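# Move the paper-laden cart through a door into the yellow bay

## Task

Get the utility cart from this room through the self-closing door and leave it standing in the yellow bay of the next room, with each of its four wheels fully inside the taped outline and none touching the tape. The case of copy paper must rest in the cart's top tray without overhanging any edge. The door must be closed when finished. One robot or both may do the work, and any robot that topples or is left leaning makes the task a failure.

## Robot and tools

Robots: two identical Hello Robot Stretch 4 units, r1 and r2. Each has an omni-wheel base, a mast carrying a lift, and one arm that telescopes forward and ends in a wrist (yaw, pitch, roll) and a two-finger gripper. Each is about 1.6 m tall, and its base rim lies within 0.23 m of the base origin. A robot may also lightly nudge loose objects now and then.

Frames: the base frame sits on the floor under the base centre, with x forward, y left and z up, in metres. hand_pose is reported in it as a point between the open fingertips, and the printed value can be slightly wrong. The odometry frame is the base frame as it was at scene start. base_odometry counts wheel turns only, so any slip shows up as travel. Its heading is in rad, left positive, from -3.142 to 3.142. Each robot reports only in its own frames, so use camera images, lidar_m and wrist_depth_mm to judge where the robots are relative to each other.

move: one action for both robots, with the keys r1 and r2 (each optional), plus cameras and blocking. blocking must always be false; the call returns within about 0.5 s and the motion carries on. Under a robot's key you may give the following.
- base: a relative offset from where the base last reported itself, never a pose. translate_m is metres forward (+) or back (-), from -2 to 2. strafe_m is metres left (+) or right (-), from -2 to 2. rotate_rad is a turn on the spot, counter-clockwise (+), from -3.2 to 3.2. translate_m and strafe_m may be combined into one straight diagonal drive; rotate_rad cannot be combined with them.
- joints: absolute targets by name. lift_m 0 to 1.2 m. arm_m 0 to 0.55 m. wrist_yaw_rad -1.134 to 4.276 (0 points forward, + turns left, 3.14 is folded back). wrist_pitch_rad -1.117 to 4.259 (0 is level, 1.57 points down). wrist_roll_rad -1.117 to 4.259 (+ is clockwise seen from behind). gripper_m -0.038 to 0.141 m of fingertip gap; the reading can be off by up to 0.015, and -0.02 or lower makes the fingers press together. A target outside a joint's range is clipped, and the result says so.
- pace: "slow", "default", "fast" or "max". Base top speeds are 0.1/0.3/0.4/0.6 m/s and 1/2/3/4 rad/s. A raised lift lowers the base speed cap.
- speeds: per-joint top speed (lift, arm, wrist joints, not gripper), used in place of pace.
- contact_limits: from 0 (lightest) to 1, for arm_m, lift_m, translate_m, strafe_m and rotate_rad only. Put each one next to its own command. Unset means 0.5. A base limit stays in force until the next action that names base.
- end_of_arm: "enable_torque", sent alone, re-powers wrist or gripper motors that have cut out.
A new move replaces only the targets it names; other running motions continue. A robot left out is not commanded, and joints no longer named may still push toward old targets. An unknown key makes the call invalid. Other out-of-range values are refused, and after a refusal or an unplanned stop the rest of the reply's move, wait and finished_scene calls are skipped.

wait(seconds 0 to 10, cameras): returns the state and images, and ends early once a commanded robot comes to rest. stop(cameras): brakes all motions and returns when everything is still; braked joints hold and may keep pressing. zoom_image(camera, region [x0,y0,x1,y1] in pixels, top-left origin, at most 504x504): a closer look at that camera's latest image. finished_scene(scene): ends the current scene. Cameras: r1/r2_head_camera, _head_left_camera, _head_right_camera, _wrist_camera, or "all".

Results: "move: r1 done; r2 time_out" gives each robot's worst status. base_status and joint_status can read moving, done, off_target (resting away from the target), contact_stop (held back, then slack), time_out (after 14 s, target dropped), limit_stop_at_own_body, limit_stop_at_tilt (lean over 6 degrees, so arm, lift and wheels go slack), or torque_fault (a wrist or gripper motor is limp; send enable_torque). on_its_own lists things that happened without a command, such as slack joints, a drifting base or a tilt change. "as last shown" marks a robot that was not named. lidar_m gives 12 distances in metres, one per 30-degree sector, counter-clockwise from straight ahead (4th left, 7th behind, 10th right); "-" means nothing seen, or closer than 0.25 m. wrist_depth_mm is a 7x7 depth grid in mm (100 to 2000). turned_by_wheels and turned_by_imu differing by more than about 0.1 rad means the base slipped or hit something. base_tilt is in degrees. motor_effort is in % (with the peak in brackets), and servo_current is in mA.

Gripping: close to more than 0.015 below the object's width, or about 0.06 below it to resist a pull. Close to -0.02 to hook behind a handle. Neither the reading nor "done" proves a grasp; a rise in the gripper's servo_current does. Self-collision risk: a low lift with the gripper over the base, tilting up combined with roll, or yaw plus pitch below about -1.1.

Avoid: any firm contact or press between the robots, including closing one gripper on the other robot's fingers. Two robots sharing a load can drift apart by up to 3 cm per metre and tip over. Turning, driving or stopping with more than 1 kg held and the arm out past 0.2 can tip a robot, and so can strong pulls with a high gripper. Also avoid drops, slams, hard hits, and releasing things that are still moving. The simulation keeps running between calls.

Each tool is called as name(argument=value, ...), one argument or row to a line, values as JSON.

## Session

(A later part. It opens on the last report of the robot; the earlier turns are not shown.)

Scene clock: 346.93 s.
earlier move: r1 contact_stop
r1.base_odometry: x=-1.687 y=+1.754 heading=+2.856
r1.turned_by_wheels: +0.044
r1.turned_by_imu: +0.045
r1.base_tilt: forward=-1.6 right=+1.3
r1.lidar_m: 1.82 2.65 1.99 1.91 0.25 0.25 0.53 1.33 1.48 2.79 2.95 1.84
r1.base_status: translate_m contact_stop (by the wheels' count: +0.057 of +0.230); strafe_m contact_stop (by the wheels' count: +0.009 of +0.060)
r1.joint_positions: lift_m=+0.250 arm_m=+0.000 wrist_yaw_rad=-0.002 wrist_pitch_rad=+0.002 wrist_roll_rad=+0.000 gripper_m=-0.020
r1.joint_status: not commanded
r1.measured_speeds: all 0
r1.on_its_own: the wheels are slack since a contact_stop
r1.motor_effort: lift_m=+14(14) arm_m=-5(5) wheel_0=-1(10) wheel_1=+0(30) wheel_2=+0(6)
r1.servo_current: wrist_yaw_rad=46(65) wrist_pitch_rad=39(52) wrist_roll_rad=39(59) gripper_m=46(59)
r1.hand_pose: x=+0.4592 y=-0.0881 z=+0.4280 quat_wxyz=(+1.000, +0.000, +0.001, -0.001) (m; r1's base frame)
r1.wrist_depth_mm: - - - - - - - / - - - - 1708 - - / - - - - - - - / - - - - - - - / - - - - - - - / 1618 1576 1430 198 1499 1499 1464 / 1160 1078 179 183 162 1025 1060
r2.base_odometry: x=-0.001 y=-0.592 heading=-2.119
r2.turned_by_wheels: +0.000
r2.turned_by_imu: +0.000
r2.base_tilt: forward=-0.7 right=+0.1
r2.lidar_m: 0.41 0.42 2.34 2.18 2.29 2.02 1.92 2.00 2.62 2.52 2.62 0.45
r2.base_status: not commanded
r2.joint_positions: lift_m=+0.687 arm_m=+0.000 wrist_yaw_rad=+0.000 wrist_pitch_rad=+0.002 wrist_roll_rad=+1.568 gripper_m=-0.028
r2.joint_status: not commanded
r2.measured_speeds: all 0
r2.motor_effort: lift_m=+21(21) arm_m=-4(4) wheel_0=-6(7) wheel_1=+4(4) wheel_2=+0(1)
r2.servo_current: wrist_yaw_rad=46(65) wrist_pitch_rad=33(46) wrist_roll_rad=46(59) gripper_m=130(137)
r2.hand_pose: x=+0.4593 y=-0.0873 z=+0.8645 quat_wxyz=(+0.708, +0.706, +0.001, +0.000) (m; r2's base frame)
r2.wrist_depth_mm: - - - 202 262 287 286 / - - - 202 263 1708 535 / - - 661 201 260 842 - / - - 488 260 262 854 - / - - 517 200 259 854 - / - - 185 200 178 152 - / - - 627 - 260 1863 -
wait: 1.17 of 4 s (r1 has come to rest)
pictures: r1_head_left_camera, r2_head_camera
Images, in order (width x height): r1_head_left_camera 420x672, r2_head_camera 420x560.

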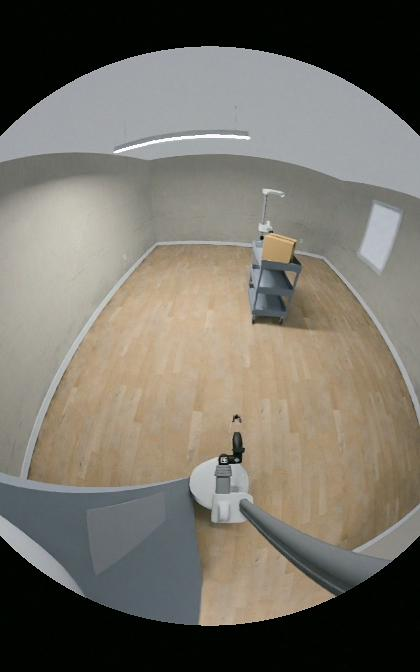

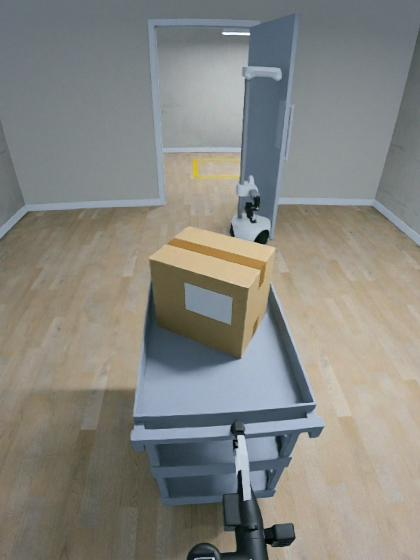

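move(
  blocking=false,
  r1={"base":{"translate_m":0.17},"pace":"slow"},
  cameras=[],
)

wait(
  seconds=4,
  cameras=["r1_head_left_camera","r2_head_camera"],
)

zoom_image(
  camera="r2_head_camera",
  region=[100, 0, 320, 300],
)

Scene clock: 352.63 s.
move: r1 moving
r1.base_odometry: x=-1.699 y=+1.758 heading=+2.857
r1.turned_by_wheels: +0.000
r1.turned_by_imu: +0.000
r1.base_tilt: forward=-1.6 right=+1.3
r1.lidar_m: 1.78 2.64 1.97 1.92 0.25 0.25 0.56 1.36 1.47 2.82 2.93 1.86
r1.base_status: translate_m moving
r1.joint_positions: lift_m=+0.250 arm_m=+0.000 wrist_yaw_rad=-0.002 wrist_pitch_rad=+0.002 wrist_roll_rad=+0.000 gripper_m=-0.020
r1.joint_status: not commanded
r1.measured_speeds: translate_m=+0.049 strafe_m=+0.000 rotate_rad=+0.002 lift_m=+0.000 arm_m=+0.000 wrist_yaw_rad=+0.000 wrist_pitch_rad=+0.000 wrist_roll_rad=+0.000
r1.motor_effort: lift_m=+14(14) arm_m=-5(5) wheel_0=+4(5) wheel_1=+10(10) wheel_2=-6(6)
r1.servo_current: wrist_yaw_rad=59(59) wrist_pitch_rad=39(46) wrist_roll_rad=52(72) gripper_m=46(46)
r1.hand_pose: x=+0.4592 y=-0.0881 z=+0.4280 quat_wxyz=(+1.000, +0.000, +0.001, -0.001) (m; r1's base frame)
r1.wrist_depth_mm: - - - - - - - / - - - - 1661 - - / - - - - - - - / - - - - - - - / - - - - - - - / 1618 1618 1499 198 1537 1537 1464 / 1118 1060 178 183 162 1008 1060
r2: as last shown
r2.lidar_m: 0.42 0.44 2.30 2.17 2.28 1.98 1.90 1.99 2.65 2.51 2.63 0.47
r2.motor_effort: lift_m=+21(21) arm_m=-4(4) wheel_0=-6(7) wheel_1=+3(4) wheel_2=+0(0)
r2.servo_current: wrist_yaw_rad=46(52) wrist_pitch_rad=39(46) wrist_roll_rad=46(59) gripper_m=130(130)
r2.wrist_depth_mm: - - - 202 264 287 286 / - - - 202 262 1708 539 / - - 668 202 262 842 - / - - 492 259 262 854 - / - - 521 202 260 866 - / - - 184 200 178 152 - / - - 627 - 259 1863 -
pictures: none
No camera images: "cameras" was empty.

Scene clock: 355.13 s.
earlier move: r1 done
r1.base_odometry: x=-1.851 y=+1.802 heading=+2.857
r1.turned_by_wheels: +0.000
r1.turned_by_imu: +0.000
r1.base_tilt: forward=-1.6 right=+1.2
r1.lidar_m: 1.63 2.64 1.97 1.90 0.27 0.25 0.56 1.48 1.72 2.80 2.97 1.66
r1.base_status: done
r1.joint_positions: lift_m=+0.250 arm_m=+0.000 wrist_yaw_rad=-0.002 wrist_pitch_rad=+0.002 wrist_roll_rad=+0.000 gripper_m=-0.020
r1.joint_status: not commanded
r1.measured_speeds: all 0
r1.motor_effort: lift_m=+14(14) arm_m=-5(5) wheel_0=-1(6) wheel_1=+6(12) wheel_2=+1(6)
r1.servo_current: wrist_yaw_rad=39(72) wrist_pitch_rad=46(52) wrist_roll_rad=39(78) gripper_m=39(52)
r1.hand_pose: x=+0.4592 y=-0.0881 z=+0.4280 quat_wxyz=(+1.000, +0.000, +0.001, -0.001) (m; r1's base frame)
r1.wrist_depth_mm: - - - - - - - / - - - - 1756 - - / - - - - - - - / - - - - - - - / - - - - - - - / 1661 1576 1499 198 1537 1397 1499 / 1138 1078 179 183 162 1025 1060
r2.base_odometry: x=-0.001 y=-0.592 heading=-2.119
r2.turned_by_wheels: +0.000
r2.turned_by_imu: +0.000
r2.base_tilt: forward=-0.7 right=+0.0
r2.lidar_m: 0.41 0.43 2.33 2.20 2.30 2.01 1.91 1.98 2.64 2.53 2.62 0.46
r2.base_status: not commanded
r2.joint_positions: lift_m=+0.687 arm_m=+0.000 wrist_yaw_rad=+0.000 wrist_pitch_rad=+0.002 wrist_roll_rad=+1.568 gripper_m=-0.028
r2.joint_status: not commanded
r2.measured_speeds: all 0
r2.motor_effort: lift_m=+21(21) arm_m=-4(4) wheel_0=-6(7) wheel_1=+4(4) wheel_2=+0(1)
r2.servo_current: wrist_yaw_rad=52(59) wrist_pitch_rad=46(52) wrist_roll_rad=52(65) gripper_m=117(137)
r2.hand_pose: x=+0.4593 y=-0.0873 z=+0.8645 quat_wxyz=(+0.708, +0.706, +0.001, +0.000) (m; r2's base frame)
r2.wrist_depth_mm: - - - 202 262 286 287 / - - - 202 262 1708 539 / - - 668 201 263 831 - / - - 496 262 259 854 - / - - 521 201 259 866 - / - - 184 200 178 152 - / - - 634 - 258 1863 -
wait: 2.50 of 4 s (r1 has come to rest)
pictures: r1_head_left_camera, r2_head_camera
Images, in order (width x height): r1_head_left_camera 420x672, r2_head_camera 420x560.

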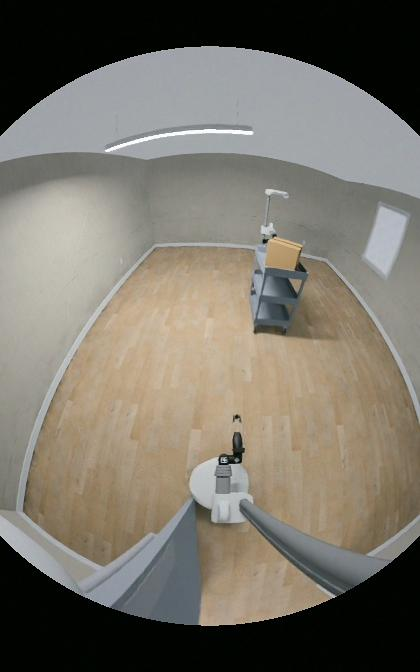

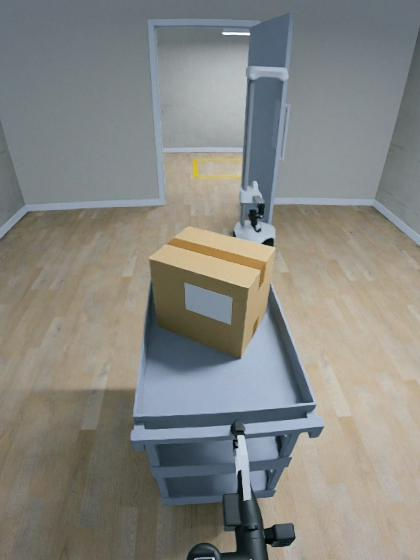

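Scaled by 1.680 from the camera's 420x560 image, which has a finer 1200x1600 frame.

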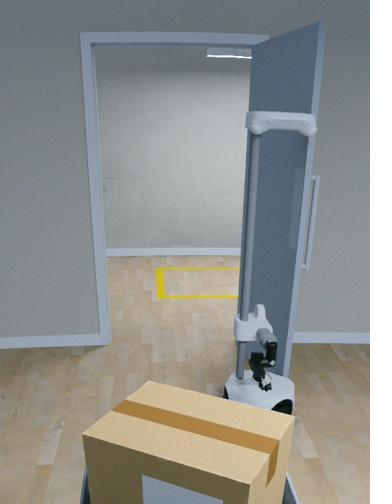

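move(
  blocking=false,
  r1={"base":{"strafe_m":0.07},"pace":"slow"},
  r2={"base":{"translate_m":0.45},"pace":"slow"},
  cameras=[],
)

wait(
  seconds=7,
  cameras=["r1_head_left_camera","r2_head_camera"],
)

wait(
  seconds=4,
  cameras=["r1_head_left_camera","r2_head_camera"],
)

zoom_image(
  camera="r2_head_camera",
  region=[100, 0, 320, 300],
)

Scene clock: 361.83 s.
move: r1 moving; r2 moving
r1.base_odometry: x=-1.855 y=+1.788 heading=+2.857
r1.turned_by_wheels: +0.000
r1.turned_by_imu: +0.000
r1.base_tilt: forward=-1.6 right=+1.3
r1.lidar_m: 1.66 2.59 1.96 1.89 0.29 0.25 0.49 1.47 1.71 2.83 2.98 1.64
r1.base_status: strafe_m moving
r1.joint_positions: lift_m=+0.250 arm_m=+0.000 wrist_yaw_rad=-0.002 wrist_pitch_rad=+0.002 wrist_roll_rad=+0.000 gripper_m=-0.020
r1.joint_status: not commanded
r1.measured_speeds: translate_m=+0.000 strafe_m=+0.056 rotate_rad=+0.001 lift_m=+0.000 arm_m=+0.000 wrist_yaw_rad=+0.000 wrist_pitch_rad=+0.000 wrist_roll_rad=+0.000
r1.motor_effort: lift_m=+14(14) arm_m=-5(5) wheel_0=-11(12) wheel_1=+11(13) wheel_2=+2(2)
r1.servo_current: wrist_yaw_rad=46(52) wrist_pitch_rad=46(46) wrist_roll_rad=46(59) gripper_m=46(46)
r1.hand_pose: x=+0.4592 y=-0.0881 z=+0.4280 quat_wxyz=(+1.000, +0.000, +0.001, -0.001) (m; r1's base frame)
r1.wrist_depth_mm: - - - - - - - / - - - - - - - / - - - - - - - / - - - - - - - / - - - - - - - / 1576 1576 1464 198 1430 1499 1464 / 1138 1078 178 183 161 1025 1078
r2.base_odometry: x=-0.008 y=-0.603 heading=-2.119
r2.turned_by_wheels: +0.000
r2.turned_by_imu: +0.000
r2.base_tilt: forward=-0.7 right=+0.1
r2.lidar_m: 0.39 0.44 2.33 2.17 2.29 2.01 1.92 2.01 2.63 2.53 2.64 0.47
r2.base_status: translate_m moving
r2.joint_positions: lift_m=+0.687 arm_m=+0.000 wrist_yaw_rad=-0.001 wrist_pitch_rad=+0.002 wrist_roll_rad=+1.568 gripper_m=-0.028
r2.joint_status: not commanded
r2.measured_speeds: translate_m=+0.049 strafe_m=+0.001 rotate_rad=-0.003 lift_m=+0.000 arm_m=+0.000 wrist_yaw_rad=+0.000 wrist_pitch_rad=+0.000 wrist_roll_rad=+0.000
r2.motor_effort: lift_m=+21(21) arm_m=-4(4) wheel_0=+7(9) wheel_1=+7(8) wheel_2=-11(13)
r2.servo_current: wrist_yaw_rad=52(52) wrist_pitch_rad=46(46) wrist_roll_rad=65(65) gripper_m=130(137)
r2.hand_pose: x=+0.4593 y=-0.0876 z=+0.8645 quat_wxyz=(+0.708, +0.706, +0.000, -0.001) (m; r2's base frame)
r2.wrist_depth_mm: - - - 200 262 285 282 / - - - 200 259 1708 539 / - - 661 199 259 842 - / - - 488 199 259 866 - / - - 517 206 257 866 - / - - 184 198 177 153 - / - - 627 - - 1863 -
pictures: none
No camera images: "cameras" was empty.

Scene clock: 363.93 s.
earlier move: r1 contact_stop; r2 moving
r1.base_odometry: x=-1.873 y=+1.760 heading=+2.834
r1.turned_by_wheels: -0.024
r1.turned_by_imu: -0.019
r1.base_tilt: forward=-1.6 right=+1.3
r1.lidar_m: 1.56 2.64 1.95 1.86 0.30 0.25 0.43 1.53 1.66 2.85 2.98 1.43
r1.base_status: strafe_m contact_stop (by the wheels' count: +0.047 of +0.070)
r1.joint_positions: lift_m=+0.250 arm_m=+0.000 wrist_yaw_rad=-0.002 wrist_pitch_rad=+0.002 wrist_roll_rad=+0.000 gripper_m=-0.020
r1.joint_status: not commanded
r1.measured_speeds: all 0
r1.on_its_own: the wheels are slack since a contact_stop
r1.motor_effort: lift_m=+14(14) arm_m=-4(5) wheel_0=+0(28) wheel_1=+0(23) wheel_2=+0(23)
r1.servo_current: wrist_yaw_rad=59(65) wrist_pitch_rad=39(52) wrist_roll_rad=46(65) gripper_m=39(52)
r1.hand_pose: x=+0.4592 y=-0.0881 z=+0.4280 quat_wxyz=(+1.000, +0.000, +0.001, -0.001) (m; r1's base frame)
r1.wrist_depth_mm: - - - - - 1255 - / - - - - - 1281 - / - - - - - - - / - - - - - - - / - - - - - - - / 1618 1618 1464 198 179 1366 1464 / 1160 1060 178 183 162 1008 1060
r2.base_odometry: x=-0.111 y=-0.772 heading=-2.119
r2.turned_by_wheels: +0.000
r2.turned_by_imu: +0.000
r2.base_tilt: forward=-0.7 right=+0.1
r2.lidar_m: 0.40 0.44 2.33 2.19 2.28 2.22 2.11 2.21 2.63 2.51 2.61 0.44
r2.base_status: translate_m moving
r2.joint_positions: lift_m=+0.687 arm_m=+0.000 wrist_yaw_rad=-0.003 wrist_pitch_rad=+0.002 wrist_roll_rad=+1.568 gripper_m=-0.028
r2.joint_status: not commanded
r2.measured_speeds: translate_m=+0.100 strafe_m=+0.000 rotate_rad=-0.002 lift_m=+0.000 arm_m=+0.000 wrist_yaw_rad=+0.000 wrist_pitch_rad=+0.000 wrist_roll_rad=+0.000
r2.motor_effort: lift_m=+21(21) arm_m=-4(4) wheel_0=+4(9) wheel_1=+4(8) wheel_2=-10(14)
r2.servo_current: wrist_yaw_rad=46(65) wrist_pitch_rad=46(46) wrist_roll_rad=39(65) gripper_m=124(137)
r2.hand_pose: x=+0.4591 y=-0.0883 z=+0.8645 quat_wxyz=(+0.708, +0.706, +0.000, -0.002) (m; r2's base frame)
r2.wrist_depth_mm: - - - 207 268 278 278 / - - - 206 266 1708 1118 / - - - 204 263 831 - / - - 521 202 260 866 - / - - 508 206 259 854 - / - - 185 199 177 152 - / - - 609 - - 1863 -
wait: 2.10 of 7 s (r1 has come to rest)
pictures: r1_head_left_camera, r2_head_camera
Images, in order (width x height): r1_head_left_camera 420x672, r2_head_camera 420x560.

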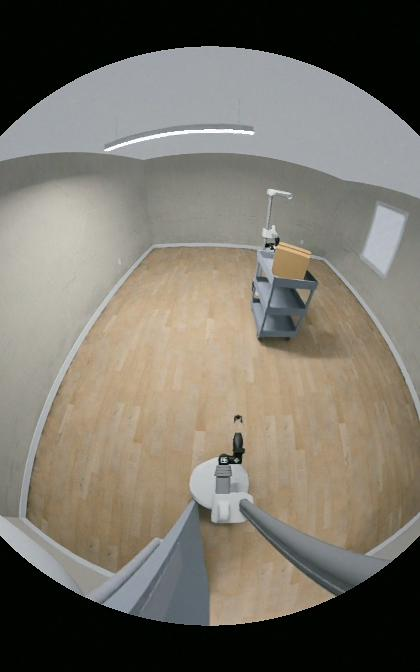

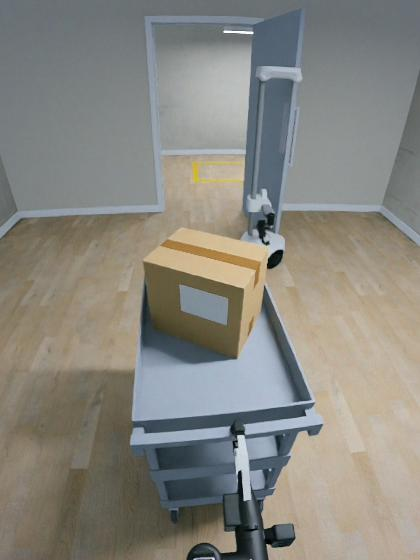

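not run: a stop that you did not command came earlier in this reply.

Scaled by 1.680 from the camera's 420x560 image, which has a finer 1200x1600 frame.

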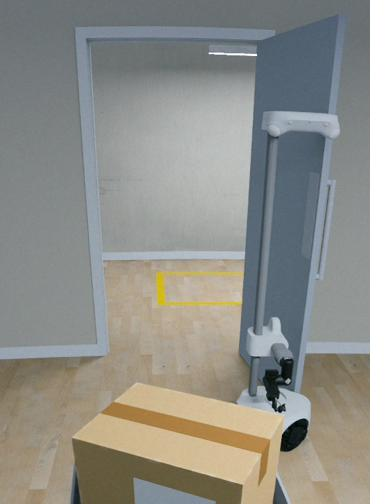

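stop(
  cameras=[],
)

move(
  blocking=false,
  r2={"base":{"translate_m":0.5},"pace":"slow"},
  cameras=[],
)

wait(
  seconds=7,
  cameras=["r1_head_left_camera","r1_head_right_camera","r2_head_camera"],
)

zoom_image(
  camera="r2_head_camera",
  region=[100, 100, 340, 460],
)

Scene clock: 368.93 s.
earlier move: r2 done
stop: r1's wheels hold again
r1.base_odometry: x=-1.873 y=+1.760 heading=+2.834
r1.turned_by_wheels: +0.000
r1.turned_by_imu: +0.000
r1.base_tilt: forward=-1.6 right=+1.3
r1.lidar_m: 1.48 2.64 1.94 1.88 0.29 0.25 0.43 1.51 1.68 2.84 2.97 1.23
r1.base_status: strafe_m contact_stop (by the wheels' count: +0.047 of +0.070)
r1.joint_positions: lift_m=+0.250 arm_m=+0.000 wrist_yaw_rad=-0.002 wrist_pitch_rad=+0.002 wrist_roll_rad=+0.000 gripper_m=-0.020
r1.joint_status: not commanded
r1.measured_speeds: all 0
r1.motor_effort: lift_m=+14(14) arm_m=-4(5) wheel_0=+0(28) wheel_1=+0(23) wheel_2=+0(23)
r1.servo_current: wrist_yaw_rad=26(72) wrist_pitch_rad=52(52) wrist_roll_rad=46(65) gripper_m=46(52)
r1.hand_pose: x=+0.4592 y=-0.0881 z=+0.4280 quat_wxyz=(+1.000, +0.000, +0.001, -0.001) (m; r1's base frame)
r1.wrist_depth_mm: - - - - - 1042 - / - - - - - - - / - - - - - - - / - - - - - - - / - - - - - - - / 1618 1618 1464 198 179 - 1229 / 1138 1078 179 183 162 1025 1008
r2.base_odometry: x=-0.236 y=-0.976 heading=-2.119
r2.turned_by_wheels: +0.000
r2.turned_by_imu: +0.001
r2.base_tilt: forward=-0.7 right=+0.1
r2.lidar_m: 0.42 0.44 2.31 2.18 2.26 2.48 2.35 2.46 2.63 2.51 2.63 0.45
r2.base_status: done
r2.joint_positions: lift_m=+0.687 arm_m=+0.000 wrist_yaw_rad=-0.003 wrist_pitch_rad=+0.002 wrist_roll_rad=+1.568 gripper_m=-0.028
r2.joint_status: not commanded
r2.measured_speeds: all 0
r2.motor_effort: lift_m=+21(21) arm_m=-4(4) wheel_0=+3(10) wheel_1=+5(8) wheel_2=-5(14)
r2.servo_current: wrist_yaw_rad=52(65) wrist_pitch_rad=46(46) wrist_roll_rad=52(65) gripper_m=130(137)
r2.hand_pose: x=+0.4591 y=-0.0883 z=+0.8645 quat_wxyz=(+0.708, +0.706, +0.000, -0.002) (m; r2's base frame)
r2.wrist_depth_mm: - - - 206 267 281 279 / - - - 204 264 1708 1098 / - - - 204 263 842 - / - - 517 202 260 854 - / - - 504 206 259 842 - / - - 184 199 177 152 - / - - 609 - - - -
pictures: none
No camera images: "cameras" was empty.

Scene clock: 369.43 s.
move: r2 moving
r1: as last shown
r1.base_tilt: forward=-1.5 right=+1.2
r1.lidar_m: 1.47 2.62 1.93 1.86 0.29 0.25 0.45 1.50 1.71 2.85 2.99 1.20
r1.motor_effort: lift_m=+14(14) arm_m=-4(5) wheel_0=+0(1) wheel_1=+0(0) wheel_2=+0(0)
r1.servo_current: wrist_yaw_rad=39(59) wrist_pitch_rad=33(52) wrist_roll_rad=46(52) gripper_m=46(46)
r1.wrist_depth_mm: - - - - - 1025 - / - - - - - - - / - - - - - - - / - - - - - - - / - - - - 1921 - - / 1576 1576 1430 198 180 - - / 1160 1078 179 183 161 1025 991
r2.base_odometry: x=-0.242 y=-0.987 heading=-2.119
r2.turned_by_wheels: +0.000
r2.turned_by_imu: +0.000
r2.base_tilt: forward=-0.7 right=+0.1
r2.lidar_m: 0.39 0.40 2.32 2.20 2.27 2.51 2.37 2.47 2.62 2.53 2.62 0.44
r2.base_status: translate_m moving
r2.joint_positions: lift_m=+0.687 arm_m=+0.000 wrist_yaw_rad=-0.003 wrist_pitch_rad=+0.002 wrist_roll_rad=+1.568 gripper_m=-0.028
r2.joint_status: not commanded
r2.measured_speeds: translate_m=+0.048 strafe_m=+0.000 rotate_rad=+0.001 lift_m=+0.000 arm_m=+0.000 wrist_yaw_rad=+0.000 wrist_pitch_rad=+0.000 wrist_roll_rad=+0.000
r2.motor_effort: lift_m=+21(21) arm_m=-4(4) wheel_0=+8(10) wheel_1=+6(9) wheel_2=-11(11)
r2.servo_current: wrist_yaw_rad=46(59) wrist_pitch_rad=33(52) wrist_roll_rad=39(52) gripper_m=124(130)
r2.hand_pose: x=+0.4591 y=-0.0883 z=+0.8645 quat_wxyz=(+0.708, +0.706, +0.000, -0.002) (m; r2's base frame)
r2.wrist_depth_mm: - - - 206 267 279 278 / - - - 205 265 1661 1160 / - - - 204 264 842 - / - - 512 202 260 866 - / - - 508 207 259 854 - / - - 185 198 177 153 - / - - 609 - - - -
pictures: none
No camera images: "cameras" was empty.

Scene clock: 375.20 s.
earlier move: r2 done
r1.base_odometry: x=-1.873 y=+1.760 heading=+2.834
r1.turned_by_wheels: +0.000
r1.turned_by_imu: +0.000
r1.base_tilt: forward=-1.6 right=+1.3
r1.lidar_m: 4.64 2.61 1.93 1.87 0.30 0.25 0.44 1.48 1.68 2.85 0.96 0.75
r1.base_status: not commanded
r1.joint_positions: lift_m=+0.250 arm_m=+0.000 wrist_yaw_rad=-0.002 wrist_pitch_rad=+0.002 wrist_roll_rad=+0.000 gripper_m=-0.020
r1.joint_status: not commanded
r1.measured_speeds: all 0
r1.motor_effort: lift_m=+13(14) arm_m=-4(5) wheel_0=+0(1) wheel_1=+0(0) wheel_2=+0(0)
r1.servo_current: wrist_yaw_rad=52(72) wrist_pitch_rad=39(52) wrist_roll_rad=59(72) gripper_m=39(52)
r1.hand_pose: x=+0.4592 y=-0.0881 z=+0.4280 quat_wxyz=(+1.000, +0.000, +0.001, -0.001) (m; r1's base frame)
r1.wrist_depth_mm: - - - - - 691 - / - - - - - - - / - - - - - - 459 / - - - - - - - / - - - - - - 1921 / 1576 1618 1464 198 179 - - / 1160 1078 179 183 162 - -
r2.base_odometry: x=-0.496 y=-1.403 heading=-2.119
r2.turned_by_wheels: +0.000
r2.turned_by_imu: +0.001
r2.base_tilt: forward=-0.7 right=+0.1
r2.lidar_m: 0.41 0.42 2.34 2.23 2.25 2.99 2.87 2.97 2.63 2.52 2.62 0.46
r2.base_status: done
r2.joint_positions: lift_m=+0.687 arm_m=+0.000 wrist_yaw_rad=-0.003 wrist_pitch_rad=+0.002 wrist_roll_rad=+1.568 gripper_m=-0.028
r2.joint_status: not commanded
r2.measured_speeds: all 0
r2.motor_effort: lift_m=+21(21) arm_m=-4(4) wheel_0=+4(10) wheel_1=+5(9) wheel_2=-6(13)
r2.servo_current: wrist_yaw_rad=39(65) wrist_pitch_rad=46(52) wrist_roll_rad=39(65) gripper_m=124(130)
r2.hand_pose: x=+0.4591 y=-0.0883 z=+0.8645 quat_wxyz=(+0.708, +0.706, +0.000, -0.002) (m; r2's base frame)
r2.wrist_depth_mm: - - - 208 268 276 278 / - 1708 - 205 267 1366 1138 / - - - 204 263 831 - / - - 517 202 262 866 - / - - 508 207 260 854 - / - - 185 199 177 842 - / - - 603 - - 1808 -
wait: 5.77 of 7 s (r2 has come to rest)
pictures: r1_head_left_camera, r1_head_right_camera, r2_head_camera
Images, in order (width x height): r1_head_left_camera 420x672, r1_head_right_camera 420x672, r2_head_camera 420x560.

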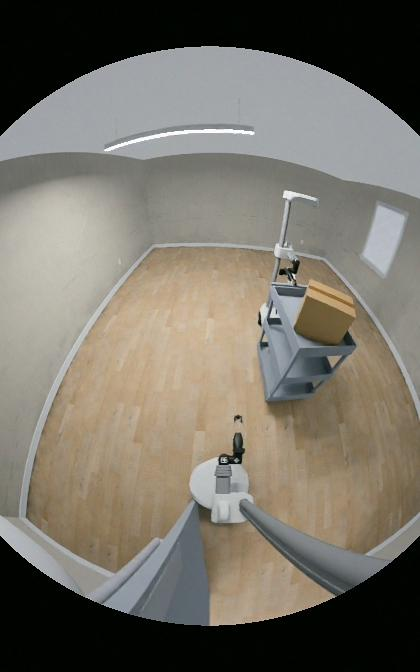

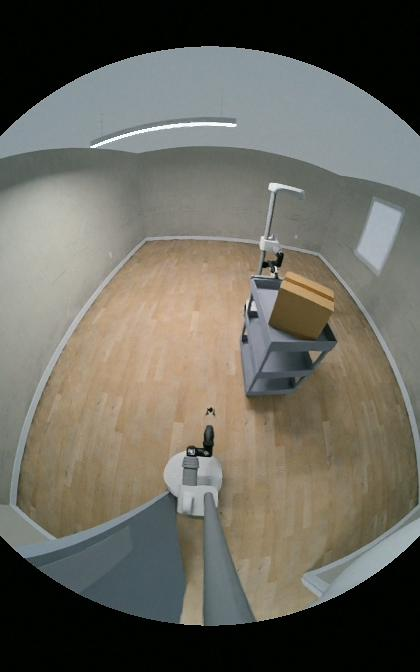

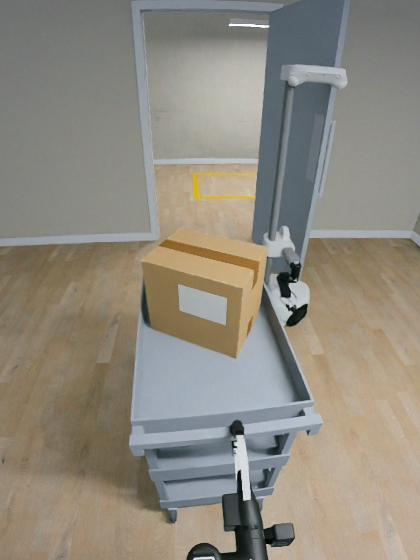

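Scaled by 1.400 from the camera's 420x560 image, which has a finer 1200x1600 frame.

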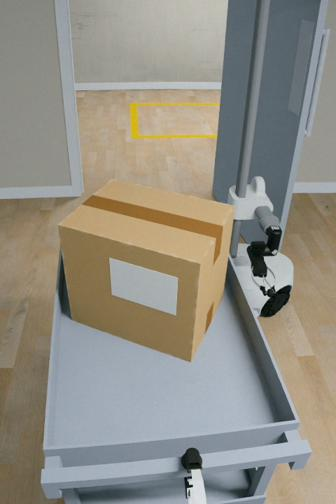

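move(
  blocking=false,
  r2={"base":{"translate_m":0.5,"strafe_m":-0.03},"pace":"slow"},
  cameras=[],
)

wait(
  seconds=7,
  cameras=["r1_head_left_camera","r1_head_right_camera","r2_head_camera","r2_head_left_camera"],
)

Scene clock: 384.07 s.
move: r2 moving
r1: as last shown
r1.lidar_m: 4.63 2.63 1.95 1.87 0.27 0.25 0.45 1.52 1.70 2.85 0.93 0.74
r1.servo_current: wrist_yaw_rad=65(65) wrist_pitch_rad=39(46) wrist_roll_rad=59(59) gripper_m=52(52)
r1.wrist_depth_mm: - - - - - 707 - / - - - - - - - / - - - - - - 455 / - - - - - - - / - - - - - - - / 1661 1618 1464 198 179 - - / 1160 1098 178 183 162 - -
r2.base_odometry: x=-0.503 y=-1.413 heading=-2.118
r2.turned_by_wheels: +0.000
r2.turned_by_imu: +0.001
r2.base_tilt: forward=-0.7 right=+0.1
r2.lidar_m: 0.40 0.42 2.34 2.22 2.27 3.01 2.89 2.98 2.62 2.51 2.63 0.44
r2.base_status: translate_m moving; strafe_m moving
r2.joint_positions: lift_m=+0.687 arm_m=+0.000 wrist_yaw_rad=-0.003 wrist_pitch_rad=+0.002 wrist_roll_rad=+1.568 gripper_m=-0.028
r2.joint_status: not commanded
r2.measured_speeds: translate_m=+0.049 strafe_m=-0.002 rotate_rad=+0.002 lift_m=+0.000 arm_m=+0.000 wrist_yaw_rad=+0.000 wrist_pitch_rad=+0.000 wrist_roll_rad=+0.000
r2.motor_effort: lift_m=+21(21) arm_m=-4(4) wheel_0=+6(10) wheel_1=+5(7) wheel_2=-13(13)
r2.servo_current: wrist_yaw_rad=52(52) wrist_pitch_rad=39(46) wrist_roll_rad=59(59) gripper_m=137(137)
r2.hand_pose: x=+0.4591 y=-0.0883 z=+0.8645 quat_wxyz=(+0.708, +0.706, +0.000, -0.002) (m; r2's base frame)
r2.wrist_depth_mm: - - - 208 267 277 277 / - 1661 - 206 265 1366 1118 / - - - 204 263 831 - / - - 521 202 260 866 - / - - 504 206 259 854 - / - - 185 198 178 831 - / - - 603 - - 1863 -
pictures: none
No camera images: "cameras" was empty.

Scene clock: 389.87 s.
earlier move: r2 done
r1.base_odometry: x=-1.873 y=+1.760 heading=+2.834
r1.turned_by_wheels: +0.000
r1.turned_by_imu: +0.000
r1.base_tilt: forward=-1.6 right=+1.3
r1.lidar_m: 4.62 2.60 1.92 1.86 0.28 0.25 0.45 1.51 1.70 0.79 0.39 0.51
r1.base_status: not commanded
r1.joint_positions: lift_m=+0.250 arm_m=+0.000 wrist_yaw_rad=-0.002 wrist_pitch_rad=+0.002 wrist_roll_rad=+0.000 gripper_m=-0.020
r1.joint_status: not commanded
r1.measured_speeds: all 0
r1.motor_effort: lift_m=+14(14) arm_m=-4(5) wheel_0=+0(1) wheel_1=+0(0) wheel_2=+0(0)
r1.servo_current: wrist_yaw_rad=59(78) wrist_pitch_rad=33(52) wrist_roll_rad=39(65) gripper_m=39(52)
r1.hand_pose: x=+0.4592 y=-0.0881 z=+0.4280 quat_wxyz=(+1.000, +0.000, +0.001, -0.001) (m; r1's base frame)
r1.wrist_depth_mm: - - - - - 854 - / - - - - - - - / - - - - - 1118 - / - - - - - 1118 - / - - - - - 1160 - / 1618 1618 1464 198 976 866 960 / 1160 1060 179 184 161 535 -
r2.base_odometry: x=-0.782 y=-1.814 heading=-2.118
r2.turned_by_wheels: +0.000
r2.turned_by_imu: +0.002
r2.base_tilt: forward=-0.7 right=+0.0
r2.lidar_m: 0.39 0.40 2.37 2.26 2.34 3.21 3.41 3.48 2.58 2.48 2.60 0.47
r2.base_status: done
r2.joint_positions: lift_m=+0.687 arm_m=+0.000 wrist_yaw_rad=+0.000 wrist_pitch_rad=+0.002 wrist_roll_rad=+1.568 gripper_m=-0.028
r2.joint_status: not commanded
r2.measured_speeds: all 0
r2.motor_effort: lift_m=+21(21) arm_m=-4(4) wheel_0=+5(12) wheel_1=+6(8) wheel_2=-5(13)
r2.servo_current: wrist_yaw_rad=46(65) wrist_pitch_rad=33(46) wrist_roll_rad=52(65) gripper_m=124(137)
r2.hand_pose: x=+0.4593 y=-0.0876 z=+0.8645 quat_wxyz=(+0.708, +0.706, +0.000, -0.001) (m; r2's base frame)
r2.wrist_depth_mm: - - 1255 213 277 283 285 / - 1118 1138 211 272 1118 931 / - - - 208 267 842 - / - - 544 205 264 866 - / - - 504 202 260 854 - / - - 186 198 178 151 - / - - 591 - - 131 -
wait: 5.80 of 7 s (r2 has come to rest)
pictures: r1_head_left_camera, r1_head_right_camera, r2_head_camera, r2_head_left_camera
Images, in order (width x height): r1_head_left_camera 420x672, r1_head_right_camera 420x672, r2_head_camera 420x560, r2_head_left_camera 420x672.

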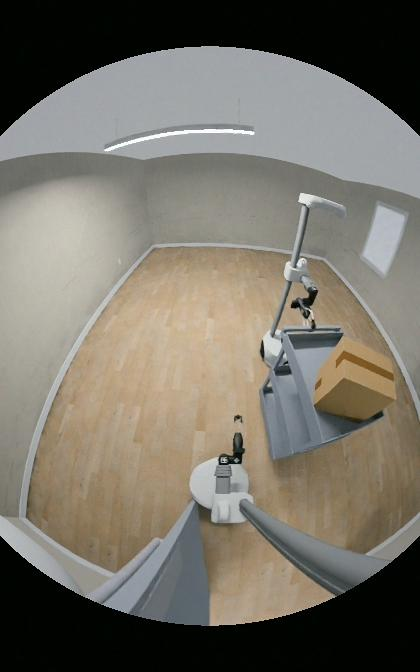

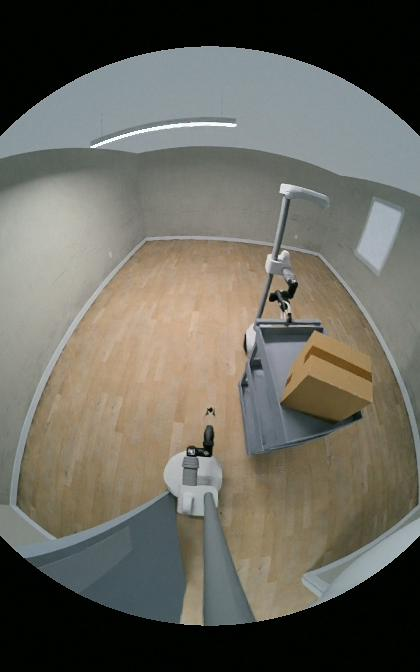

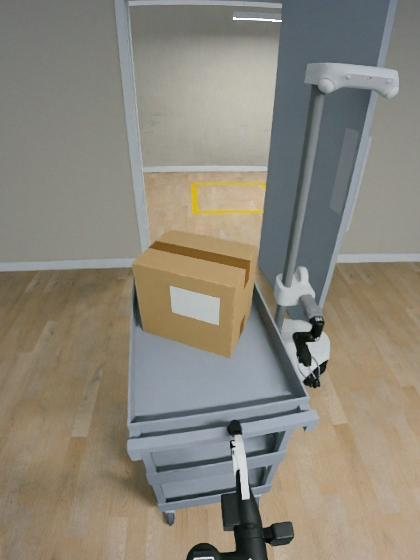

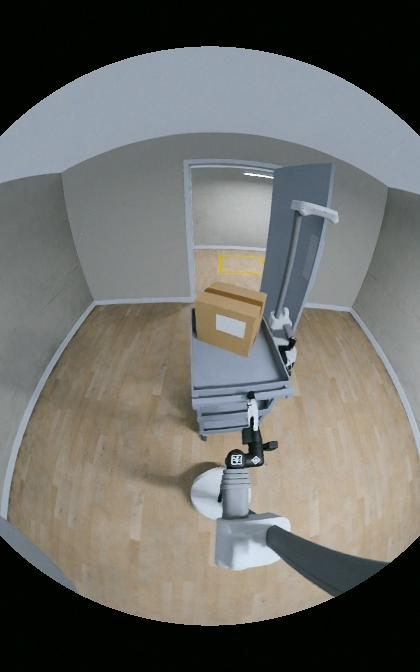

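move(
  blocking=false,
  r2={"base":{"translate_m":0.2,"strafe_m":0.04},"pace":"slow","contact_limits":{"translate_m":0.3}},
  cameras=[],
)

wait(
  seconds=5,
  cameras=["r1_head_right_camera","r2_head_camera","r2_head_left_camera"],
)

zoom_image(
  camera="r2_head_camera",
  region=[80, 140, 340, 460],
)

zoom_image(
  camera="r1_head_right_camera",
  region=[150, 280, 410, 660],
)

Scene clock: 399.77 s.
move: r2 moving
r1: as last shown
r1.lidar_m: 4.64 2.63 1.93 1.86 0.29 0.25 0.45 1.53 1.69 0.72 0.40 0.51
r1.servo_current: wrist_yaw_rad=39(59) wrist_pitch_rad=39(39) wrist_roll_rad=46(72) gripper_m=39(52)
r1.wrist_depth_mm: - - - - - 1060 - / - - - - - - - / - - - - - 1098 - / - - - - - 1098 - / - - - - - 530 - / 1661 1576 1464 198 976 866 891 / 1138 1060 179 183 162 539 -
r2.base_odometry: x=-0.786 y=-1.826 heading=-2.118
r2.turned_by_wheels: +0.000
r2.turned_by_imu: +0.001
r2.base_tilt: forward=-0.7 right=+0.0
r2.lidar_m: 0.40 0.38 2.35 2.25 2.36 3.18 3.44 3.50 2.60 2.46 2.63 0.48
r2.base_status: translate_m moving; strafe_m moving
r2.joint_positions: lift_m=+0.687 arm_m=+0.000 wrist_yaw_rad=+0.000 wrist_pitch_rad=+0.002 wrist_roll_rad=+1.568 gripper_m=-0.028
r2.joint_status: not commanded
r2.measured_speeds: translate_m=+0.049 strafe_m=+0.009 rotate_rad=+0.001 lift_m=+0.000 arm_m=+0.000 wrist_yaw_rad=+0.000 wrist_pitch_rad=+0.000 wrist_roll_rad=+0.000
r2.motor_effort: lift_m=+21(21) arm_m=-4(4) wheel_0=+4(9) wheel_1=+8(8) wheel_2=-9(11)
r2.servo_current: wrist_yaw_rad=52(52) wrist_pitch_rad=39(46) wrist_roll_rad=39(59) gripper_m=124(130)
r2.contact_limits: translate_m 0.3
r2.hand_pose: x=+0.4593 y=-0.0876 z=+0.8645 quat_wxyz=(+0.708, +0.706, +0.000, -0.001) (m; r2's base frame)
r2.wrist_depth_mm: - - 1281 214 277 285 285 / - 1118 1118 211 272 1138 931 / - - - 208 267 854 - / - - 549 263 264 866 - / - - 500 202 259 854 - / - - 186 198 177 842 - / - - 580 - - 132 -
pictures: none
No camera images: "cameras" was empty.

Scene clock: 402.57 s.
earlier move: r2 done
r1.base_odometry: x=-1.873 y=+1.760 heading=+2.834
r1.turned_by_wheels: +0.000
r1.turned_by_imu: +0.000
r1.base_tilt: forward=-1.6 right=+1.3
r1.lidar_m: 4.63 2.62 1.95 1.87 0.27 0.25 0.46 1.49 1.72 0.33 0.35 0.50
r1.base_status: not commanded
r1.joint_positions: lift_m=+0.250 arm_m=+0.000 wrist_yaw_rad=-0.002 wrist_pitch_rad=+0.002 wrist_roll_rad=+0.000 gripper_m=-0.020
r1.joint_status: not commanded
r1.measured_speeds: all 0
r1.motor_effort: lift_m=+14(14) arm_m=-4(5) wheel_0=+0(1) wheel_1=+0(0) wheel_2=+0(0)
r1.servo_current: wrist_yaw_rad=59(72) wrist_pitch_rad=26(46) wrist_roll_rad=46(72) gripper_m=39(52)
r1.hand_pose: x=+0.4592 y=-0.0881 z=+0.4280 quat_wxyz=(+1.000, +0.000, +0.001, -0.001) (m; r1's base frame)
r1.wrist_depth_mm: - - - - - 991 - / - - - - - - - / - - - - - - - / - - - - - - - / - - - - - - - / 1576 1576 1464 198 1499 891 809 / 1160 1060 179 184 162 723 691
r2.base_odometry: x=-0.852 y=-2.005 heading=-2.118
r2.turned_by_wheels: -0.001
r2.turned_by_imu: -0.001
r2.base_tilt: forward=-0.7 right=+0.0
r2.lidar_m: 0.41 0.43 2.32 2.23 2.33 3.15 3.64 3.64 2.63 2.50 2.63 0.44
r2.base_status: done
r2.joint_positions: lift_m=+0.687 arm_m=+0.000 wrist_yaw_rad=-0.002 wrist_pitch_rad=+0.002 wrist_roll_rad=+1.568 gripper_m=-0.028
r2.joint_status: not commanded
r2.measured_speeds: all 0
r2.motor_effort: lift_m=+21(21) arm_m=-4(4) wheel_0=+1(9) wheel_1=+3(9) wheel_2=-8(13)
r2.servo_current: wrist_yaw_rad=46(59) wrist_pitch_rad=39(46) wrist_roll_rad=46(65) gripper_m=117(130)
r2.contact_limits: translate_m 0.3
r2.hand_pose: x=+0.4591 y=-0.0880 z=+0.8645 quat_wxyz=(+0.708, +0.706, +0.000, -0.001) (m; r2's base frame)
r2.wrist_depth_mm: - - 917 208 271 278 279 / - - - 206 267 1576 891 / - - - 204 265 842 - / - - 517 202 263 866 - / - - 508 205 259 854 - / - - 185 198 178 152 - / - - 597 - - 1863 -
wait: 2.80 of 5 s (r2 has come to rest)
pictures: r1_head_right_camera, r2_head_camera, r2_head_left_camera
Images, in order (width x height): r1_head_right_camera 420x672, r2_head_camera 420x560, r2_head_left_camera 420x672.

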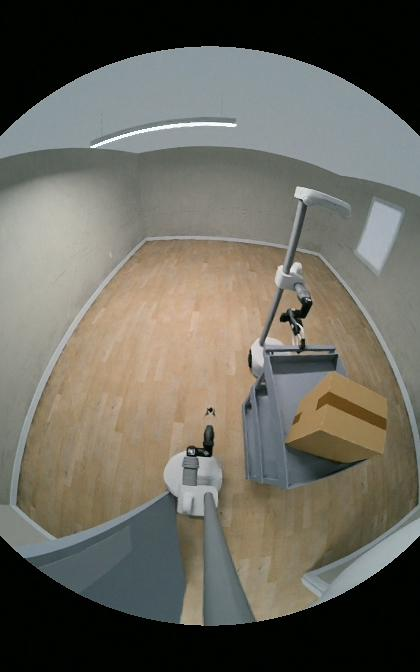

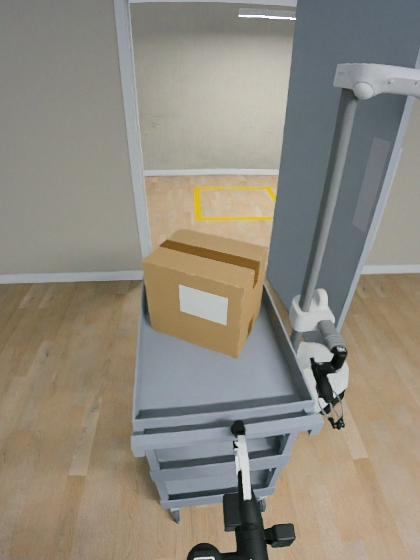

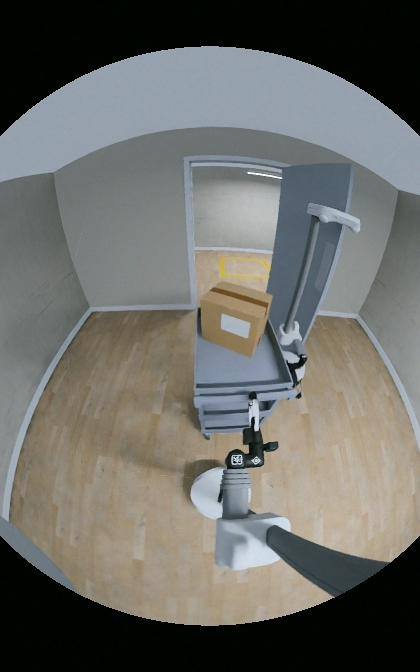

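Scaled by 1.575 from the camera's 420x560 image, which has a finer 1200x1600 frame.

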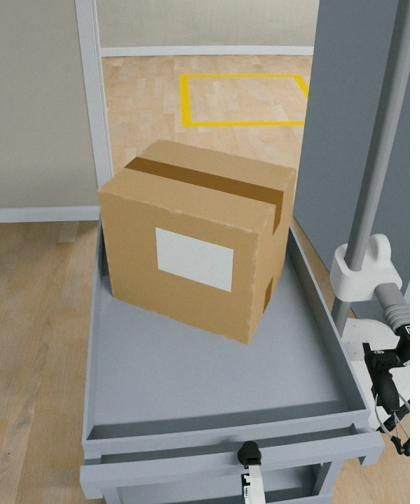

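Scaled by 1.326 from the camera's 420x672 image, which has a finer 600x960 frame.

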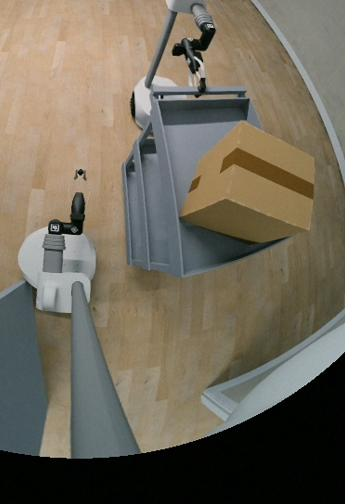

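move(
  blocking=false,
  r2={"base":{"translate_m":0.35,"strafe_m":0.035},"pace":"slow","contact_limits":{"translate_m":0.3}},
  cameras=[],
)

wait(
  seconds=6,
  cameras=["r1_head_right_camera","r2_head_camera","r2_head_left_camera"],
)

zoom_image(
  camera="r2_head_left_camera",
  region=[130, 150, 370, 480],
)

zoom_image(
  camera="r1_head_right_camera",
  region=[150, 280, 410, 660],
)

Scene clock: 413.63 s.
move: r2 moving
r1: as last shown
r1.lidar_m: 4.64 2.62 1.96 1.87 0.28 0.25 0.44 1.50 1.70 0.34 0.34 0.50
r1.motor_effort: lift_m=+14(14) arm_m=-4(5) wheel_0=+0(0) wheel_1=+0(0) wheel_2=+0(0)
r1.servo_current: wrist_yaw_rad=46(59) wrist_pitch_rad=46(52) wrist_roll_rad=33(52) gripper_m=39(46)
r1.wrist_depth_mm: - - - - - - - / - - - - - - - / - - - - - - - / - - - - - - - / - - - - - - - / 1661 1618 1430 198 1464 878 820 / 1160 1078 179 183 162 715 691
r2.base_odometry: x=-0.857 y=-2.016 heading=-2.118
r2.turned_by_wheels: +0.000
r2.turned_by_imu: +0.000
r2.base_tilt: forward=-0.7 right=+0.1
r2.lidar_m: 0.39 0.41 2.34 2.23 2.30 3.14 3.65 3.65 2.64 2.51 2.62 0.46
r2.base_status: translate_m moving; strafe_m moving
r2.joint_positions: lift_m=+0.687 arm_m=+0.000 wrist_yaw_rad=-0.002 wrist_pitch_rad=+0.002 wrist_roll_rad=+1.568 gripper_m=-0.028
r2.joint_status: not commanded
r2.measured_speeds: translate_m=+0.048 strafe_m=+0.005 rotate_rad=+0.000 lift_m=+0.000 arm_m=+0.000 wrist_yaw_rad=+0.000 wrist_pitch_rad=+0.000 wrist_roll_rad=+0.000
r2.motor_effort: lift_m=+21(21) arm_m=-4(4) wheel_0=+2(6) wheel_1=+8(8) wheel_2=-12(15)
r2.servo_current: wrist_yaw_rad=52(59) wrist_pitch_rad=39(46) wrist_roll_rad=59(59) gripper_m=124(130)
r2.contact_limits: translate_m 0.3
r2.hand_pose: x=+0.4591 y=-0.0880 z=+0.8645 quat_wxyz=(+0.708, +0.706, +0.000, -0.001) (m; r2's base frame)
r2.wrist_depth_mm: - 917 904 208 268 277 279 / - - - 206 265 1618 891 / - - - 204 265 831 - / - - 517 203 263 854 - / - - 508 204 259 866 - / - - 185 199 178 152 - / - - 603 - - 1808 -
pictures: none
No camera images: "cameras" was empty.

Scene clock: 417.93 s.
earlier move: r2 done
r1.base_odometry: x=-1.873 y=+1.760 heading=+2.834
r1.turned_by_wheels: +0.000
r1.turned_by_imu: +0.000
r1.base_tilt: forward=-1.6 right=+1.3
r1.lidar_m: 4.64 2.60 1.94 1.87 0.28 0.25 0.42 1.54 0.36 0.34 0.38 0.71
r1.base_status: not commanded
r1.joint_positions: lift_m=+0.250 arm_m=+0.000 wrist_yaw_rad=-0.002 wrist_pitch_rad=+0.002 wrist_roll_rad=+0.000 gripper_m=-0.020
r1.joint_status: not commanded
r1.measured_speeds: all 0
r1.motor_effort: lift_m=+14(14) arm_m=-4(5) wheel_0=+0(1) wheel_1=+0(1) wheel_2=+0(0)
r1.servo_current: wrist_yaw_rad=39(72) wrist_pitch_rad=39(52) wrist_roll_rad=59(65) gripper_m=46(52)
r1.hand_pose: x=+0.4592 y=-0.0881 z=+0.4280 quat_wxyz=(+1.000, +0.000, +0.001, -0.001) (m; r1's base frame)
r1.wrist_depth_mm: - - - - - - - / - - - - - - - / - - - - - - - / - - - - - - - / - - - - - - - / 1661 1576 1430 198 1576 1464 1366 / 1160 1078 178 183 161 1008 647
r2.base_odometry: x=-1.004 y=-2.322 heading=-2.118
r2.turned_by_wheels: +0.000
r2.turned_by_imu: +0.002
r2.base_tilt: forward=-0.7 right=+0.1
r2.lidar_m: 0.42 0.44 2.30 2.18 2.27 3.08 4.03 3.67 2.65 2.55 0.63 0.46
r2.base_status: done
r2.joint_positions: lift_m=+0.687 arm_m=+0.000 wrist_yaw_rad=-0.002 wrist_pitch_rad=+0.002 wrist_roll_rad=+1.568 gripper_m=-0.028
r2.joint_status: not commanded
r2.measured_speeds: all 0
r2.motor_effort: lift_m=+21(21) arm_m=-4(4) wheel_0=+4(11) wheel_1=+6(8) wheel_2=-6(15)
r2.servo_current: wrist_yaw_rad=39(65) wrist_pitch_rad=33(46) wrist_roll_rad=46(65) gripper_m=124(137)
r2.contact_limits: translate_m 0.3
r2.hand_pose: x=+0.4592 y=-0.0879 z=+0.8645 quat_wxyz=(+0.708, +0.706, +0.000, -0.001) (m; r2's base frame)
r2.wrist_depth_mm: - - - 195 255 268 286 / - - - 195 256 1618 574 / - - 627 196 256 866 - / - - 496 197 257 854 - / - - 525 207 258 866 - / - 569 185 198 177 842 - / - - - - 257 152 -
wait: 4.30 of 6 s (r2 has come to rest)
pictures: r1_head_right_camera, r2_head_camera, r2_head_left_camera
Images, in order (width x height): r1_head_right_camera 420x672, r2_head_camera 420x560, r2_head_left_camera 420x672.

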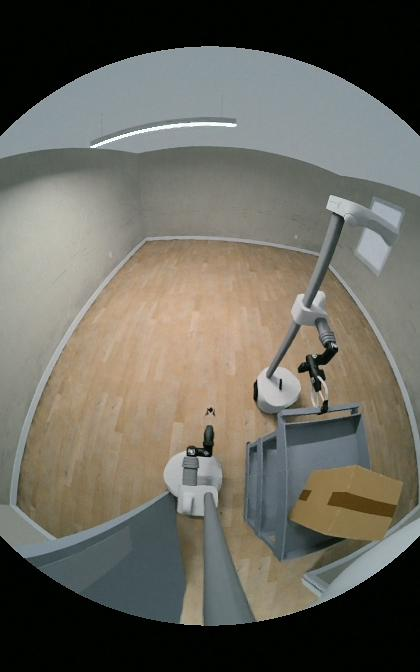

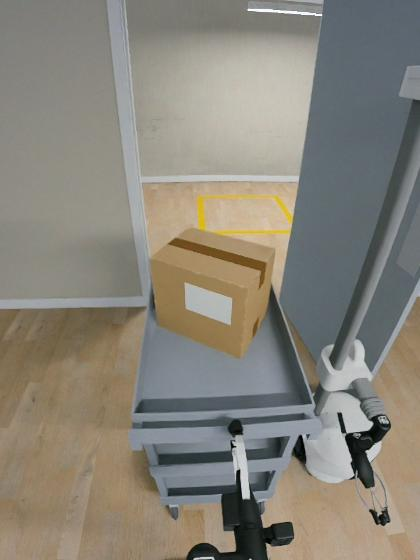

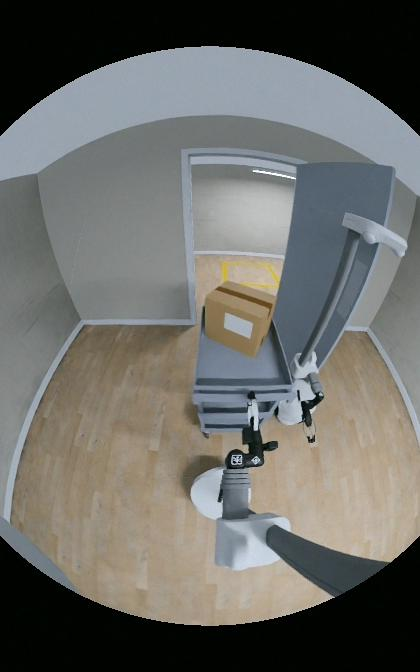

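Scaled by 1.527 from the camera's 420x672 image, which has a finer 600x960 frame.

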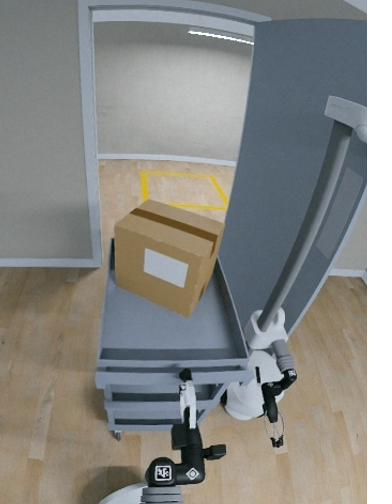

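Scaled by 1.326 from the camera's 420x672 image, which has a finer 600x960 frame.

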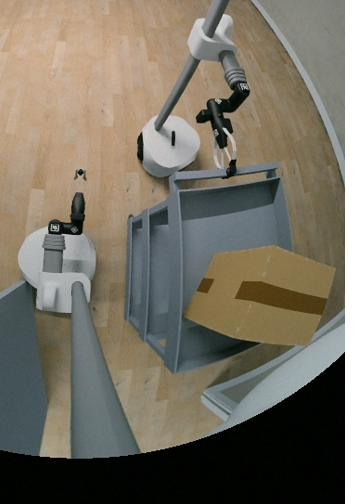

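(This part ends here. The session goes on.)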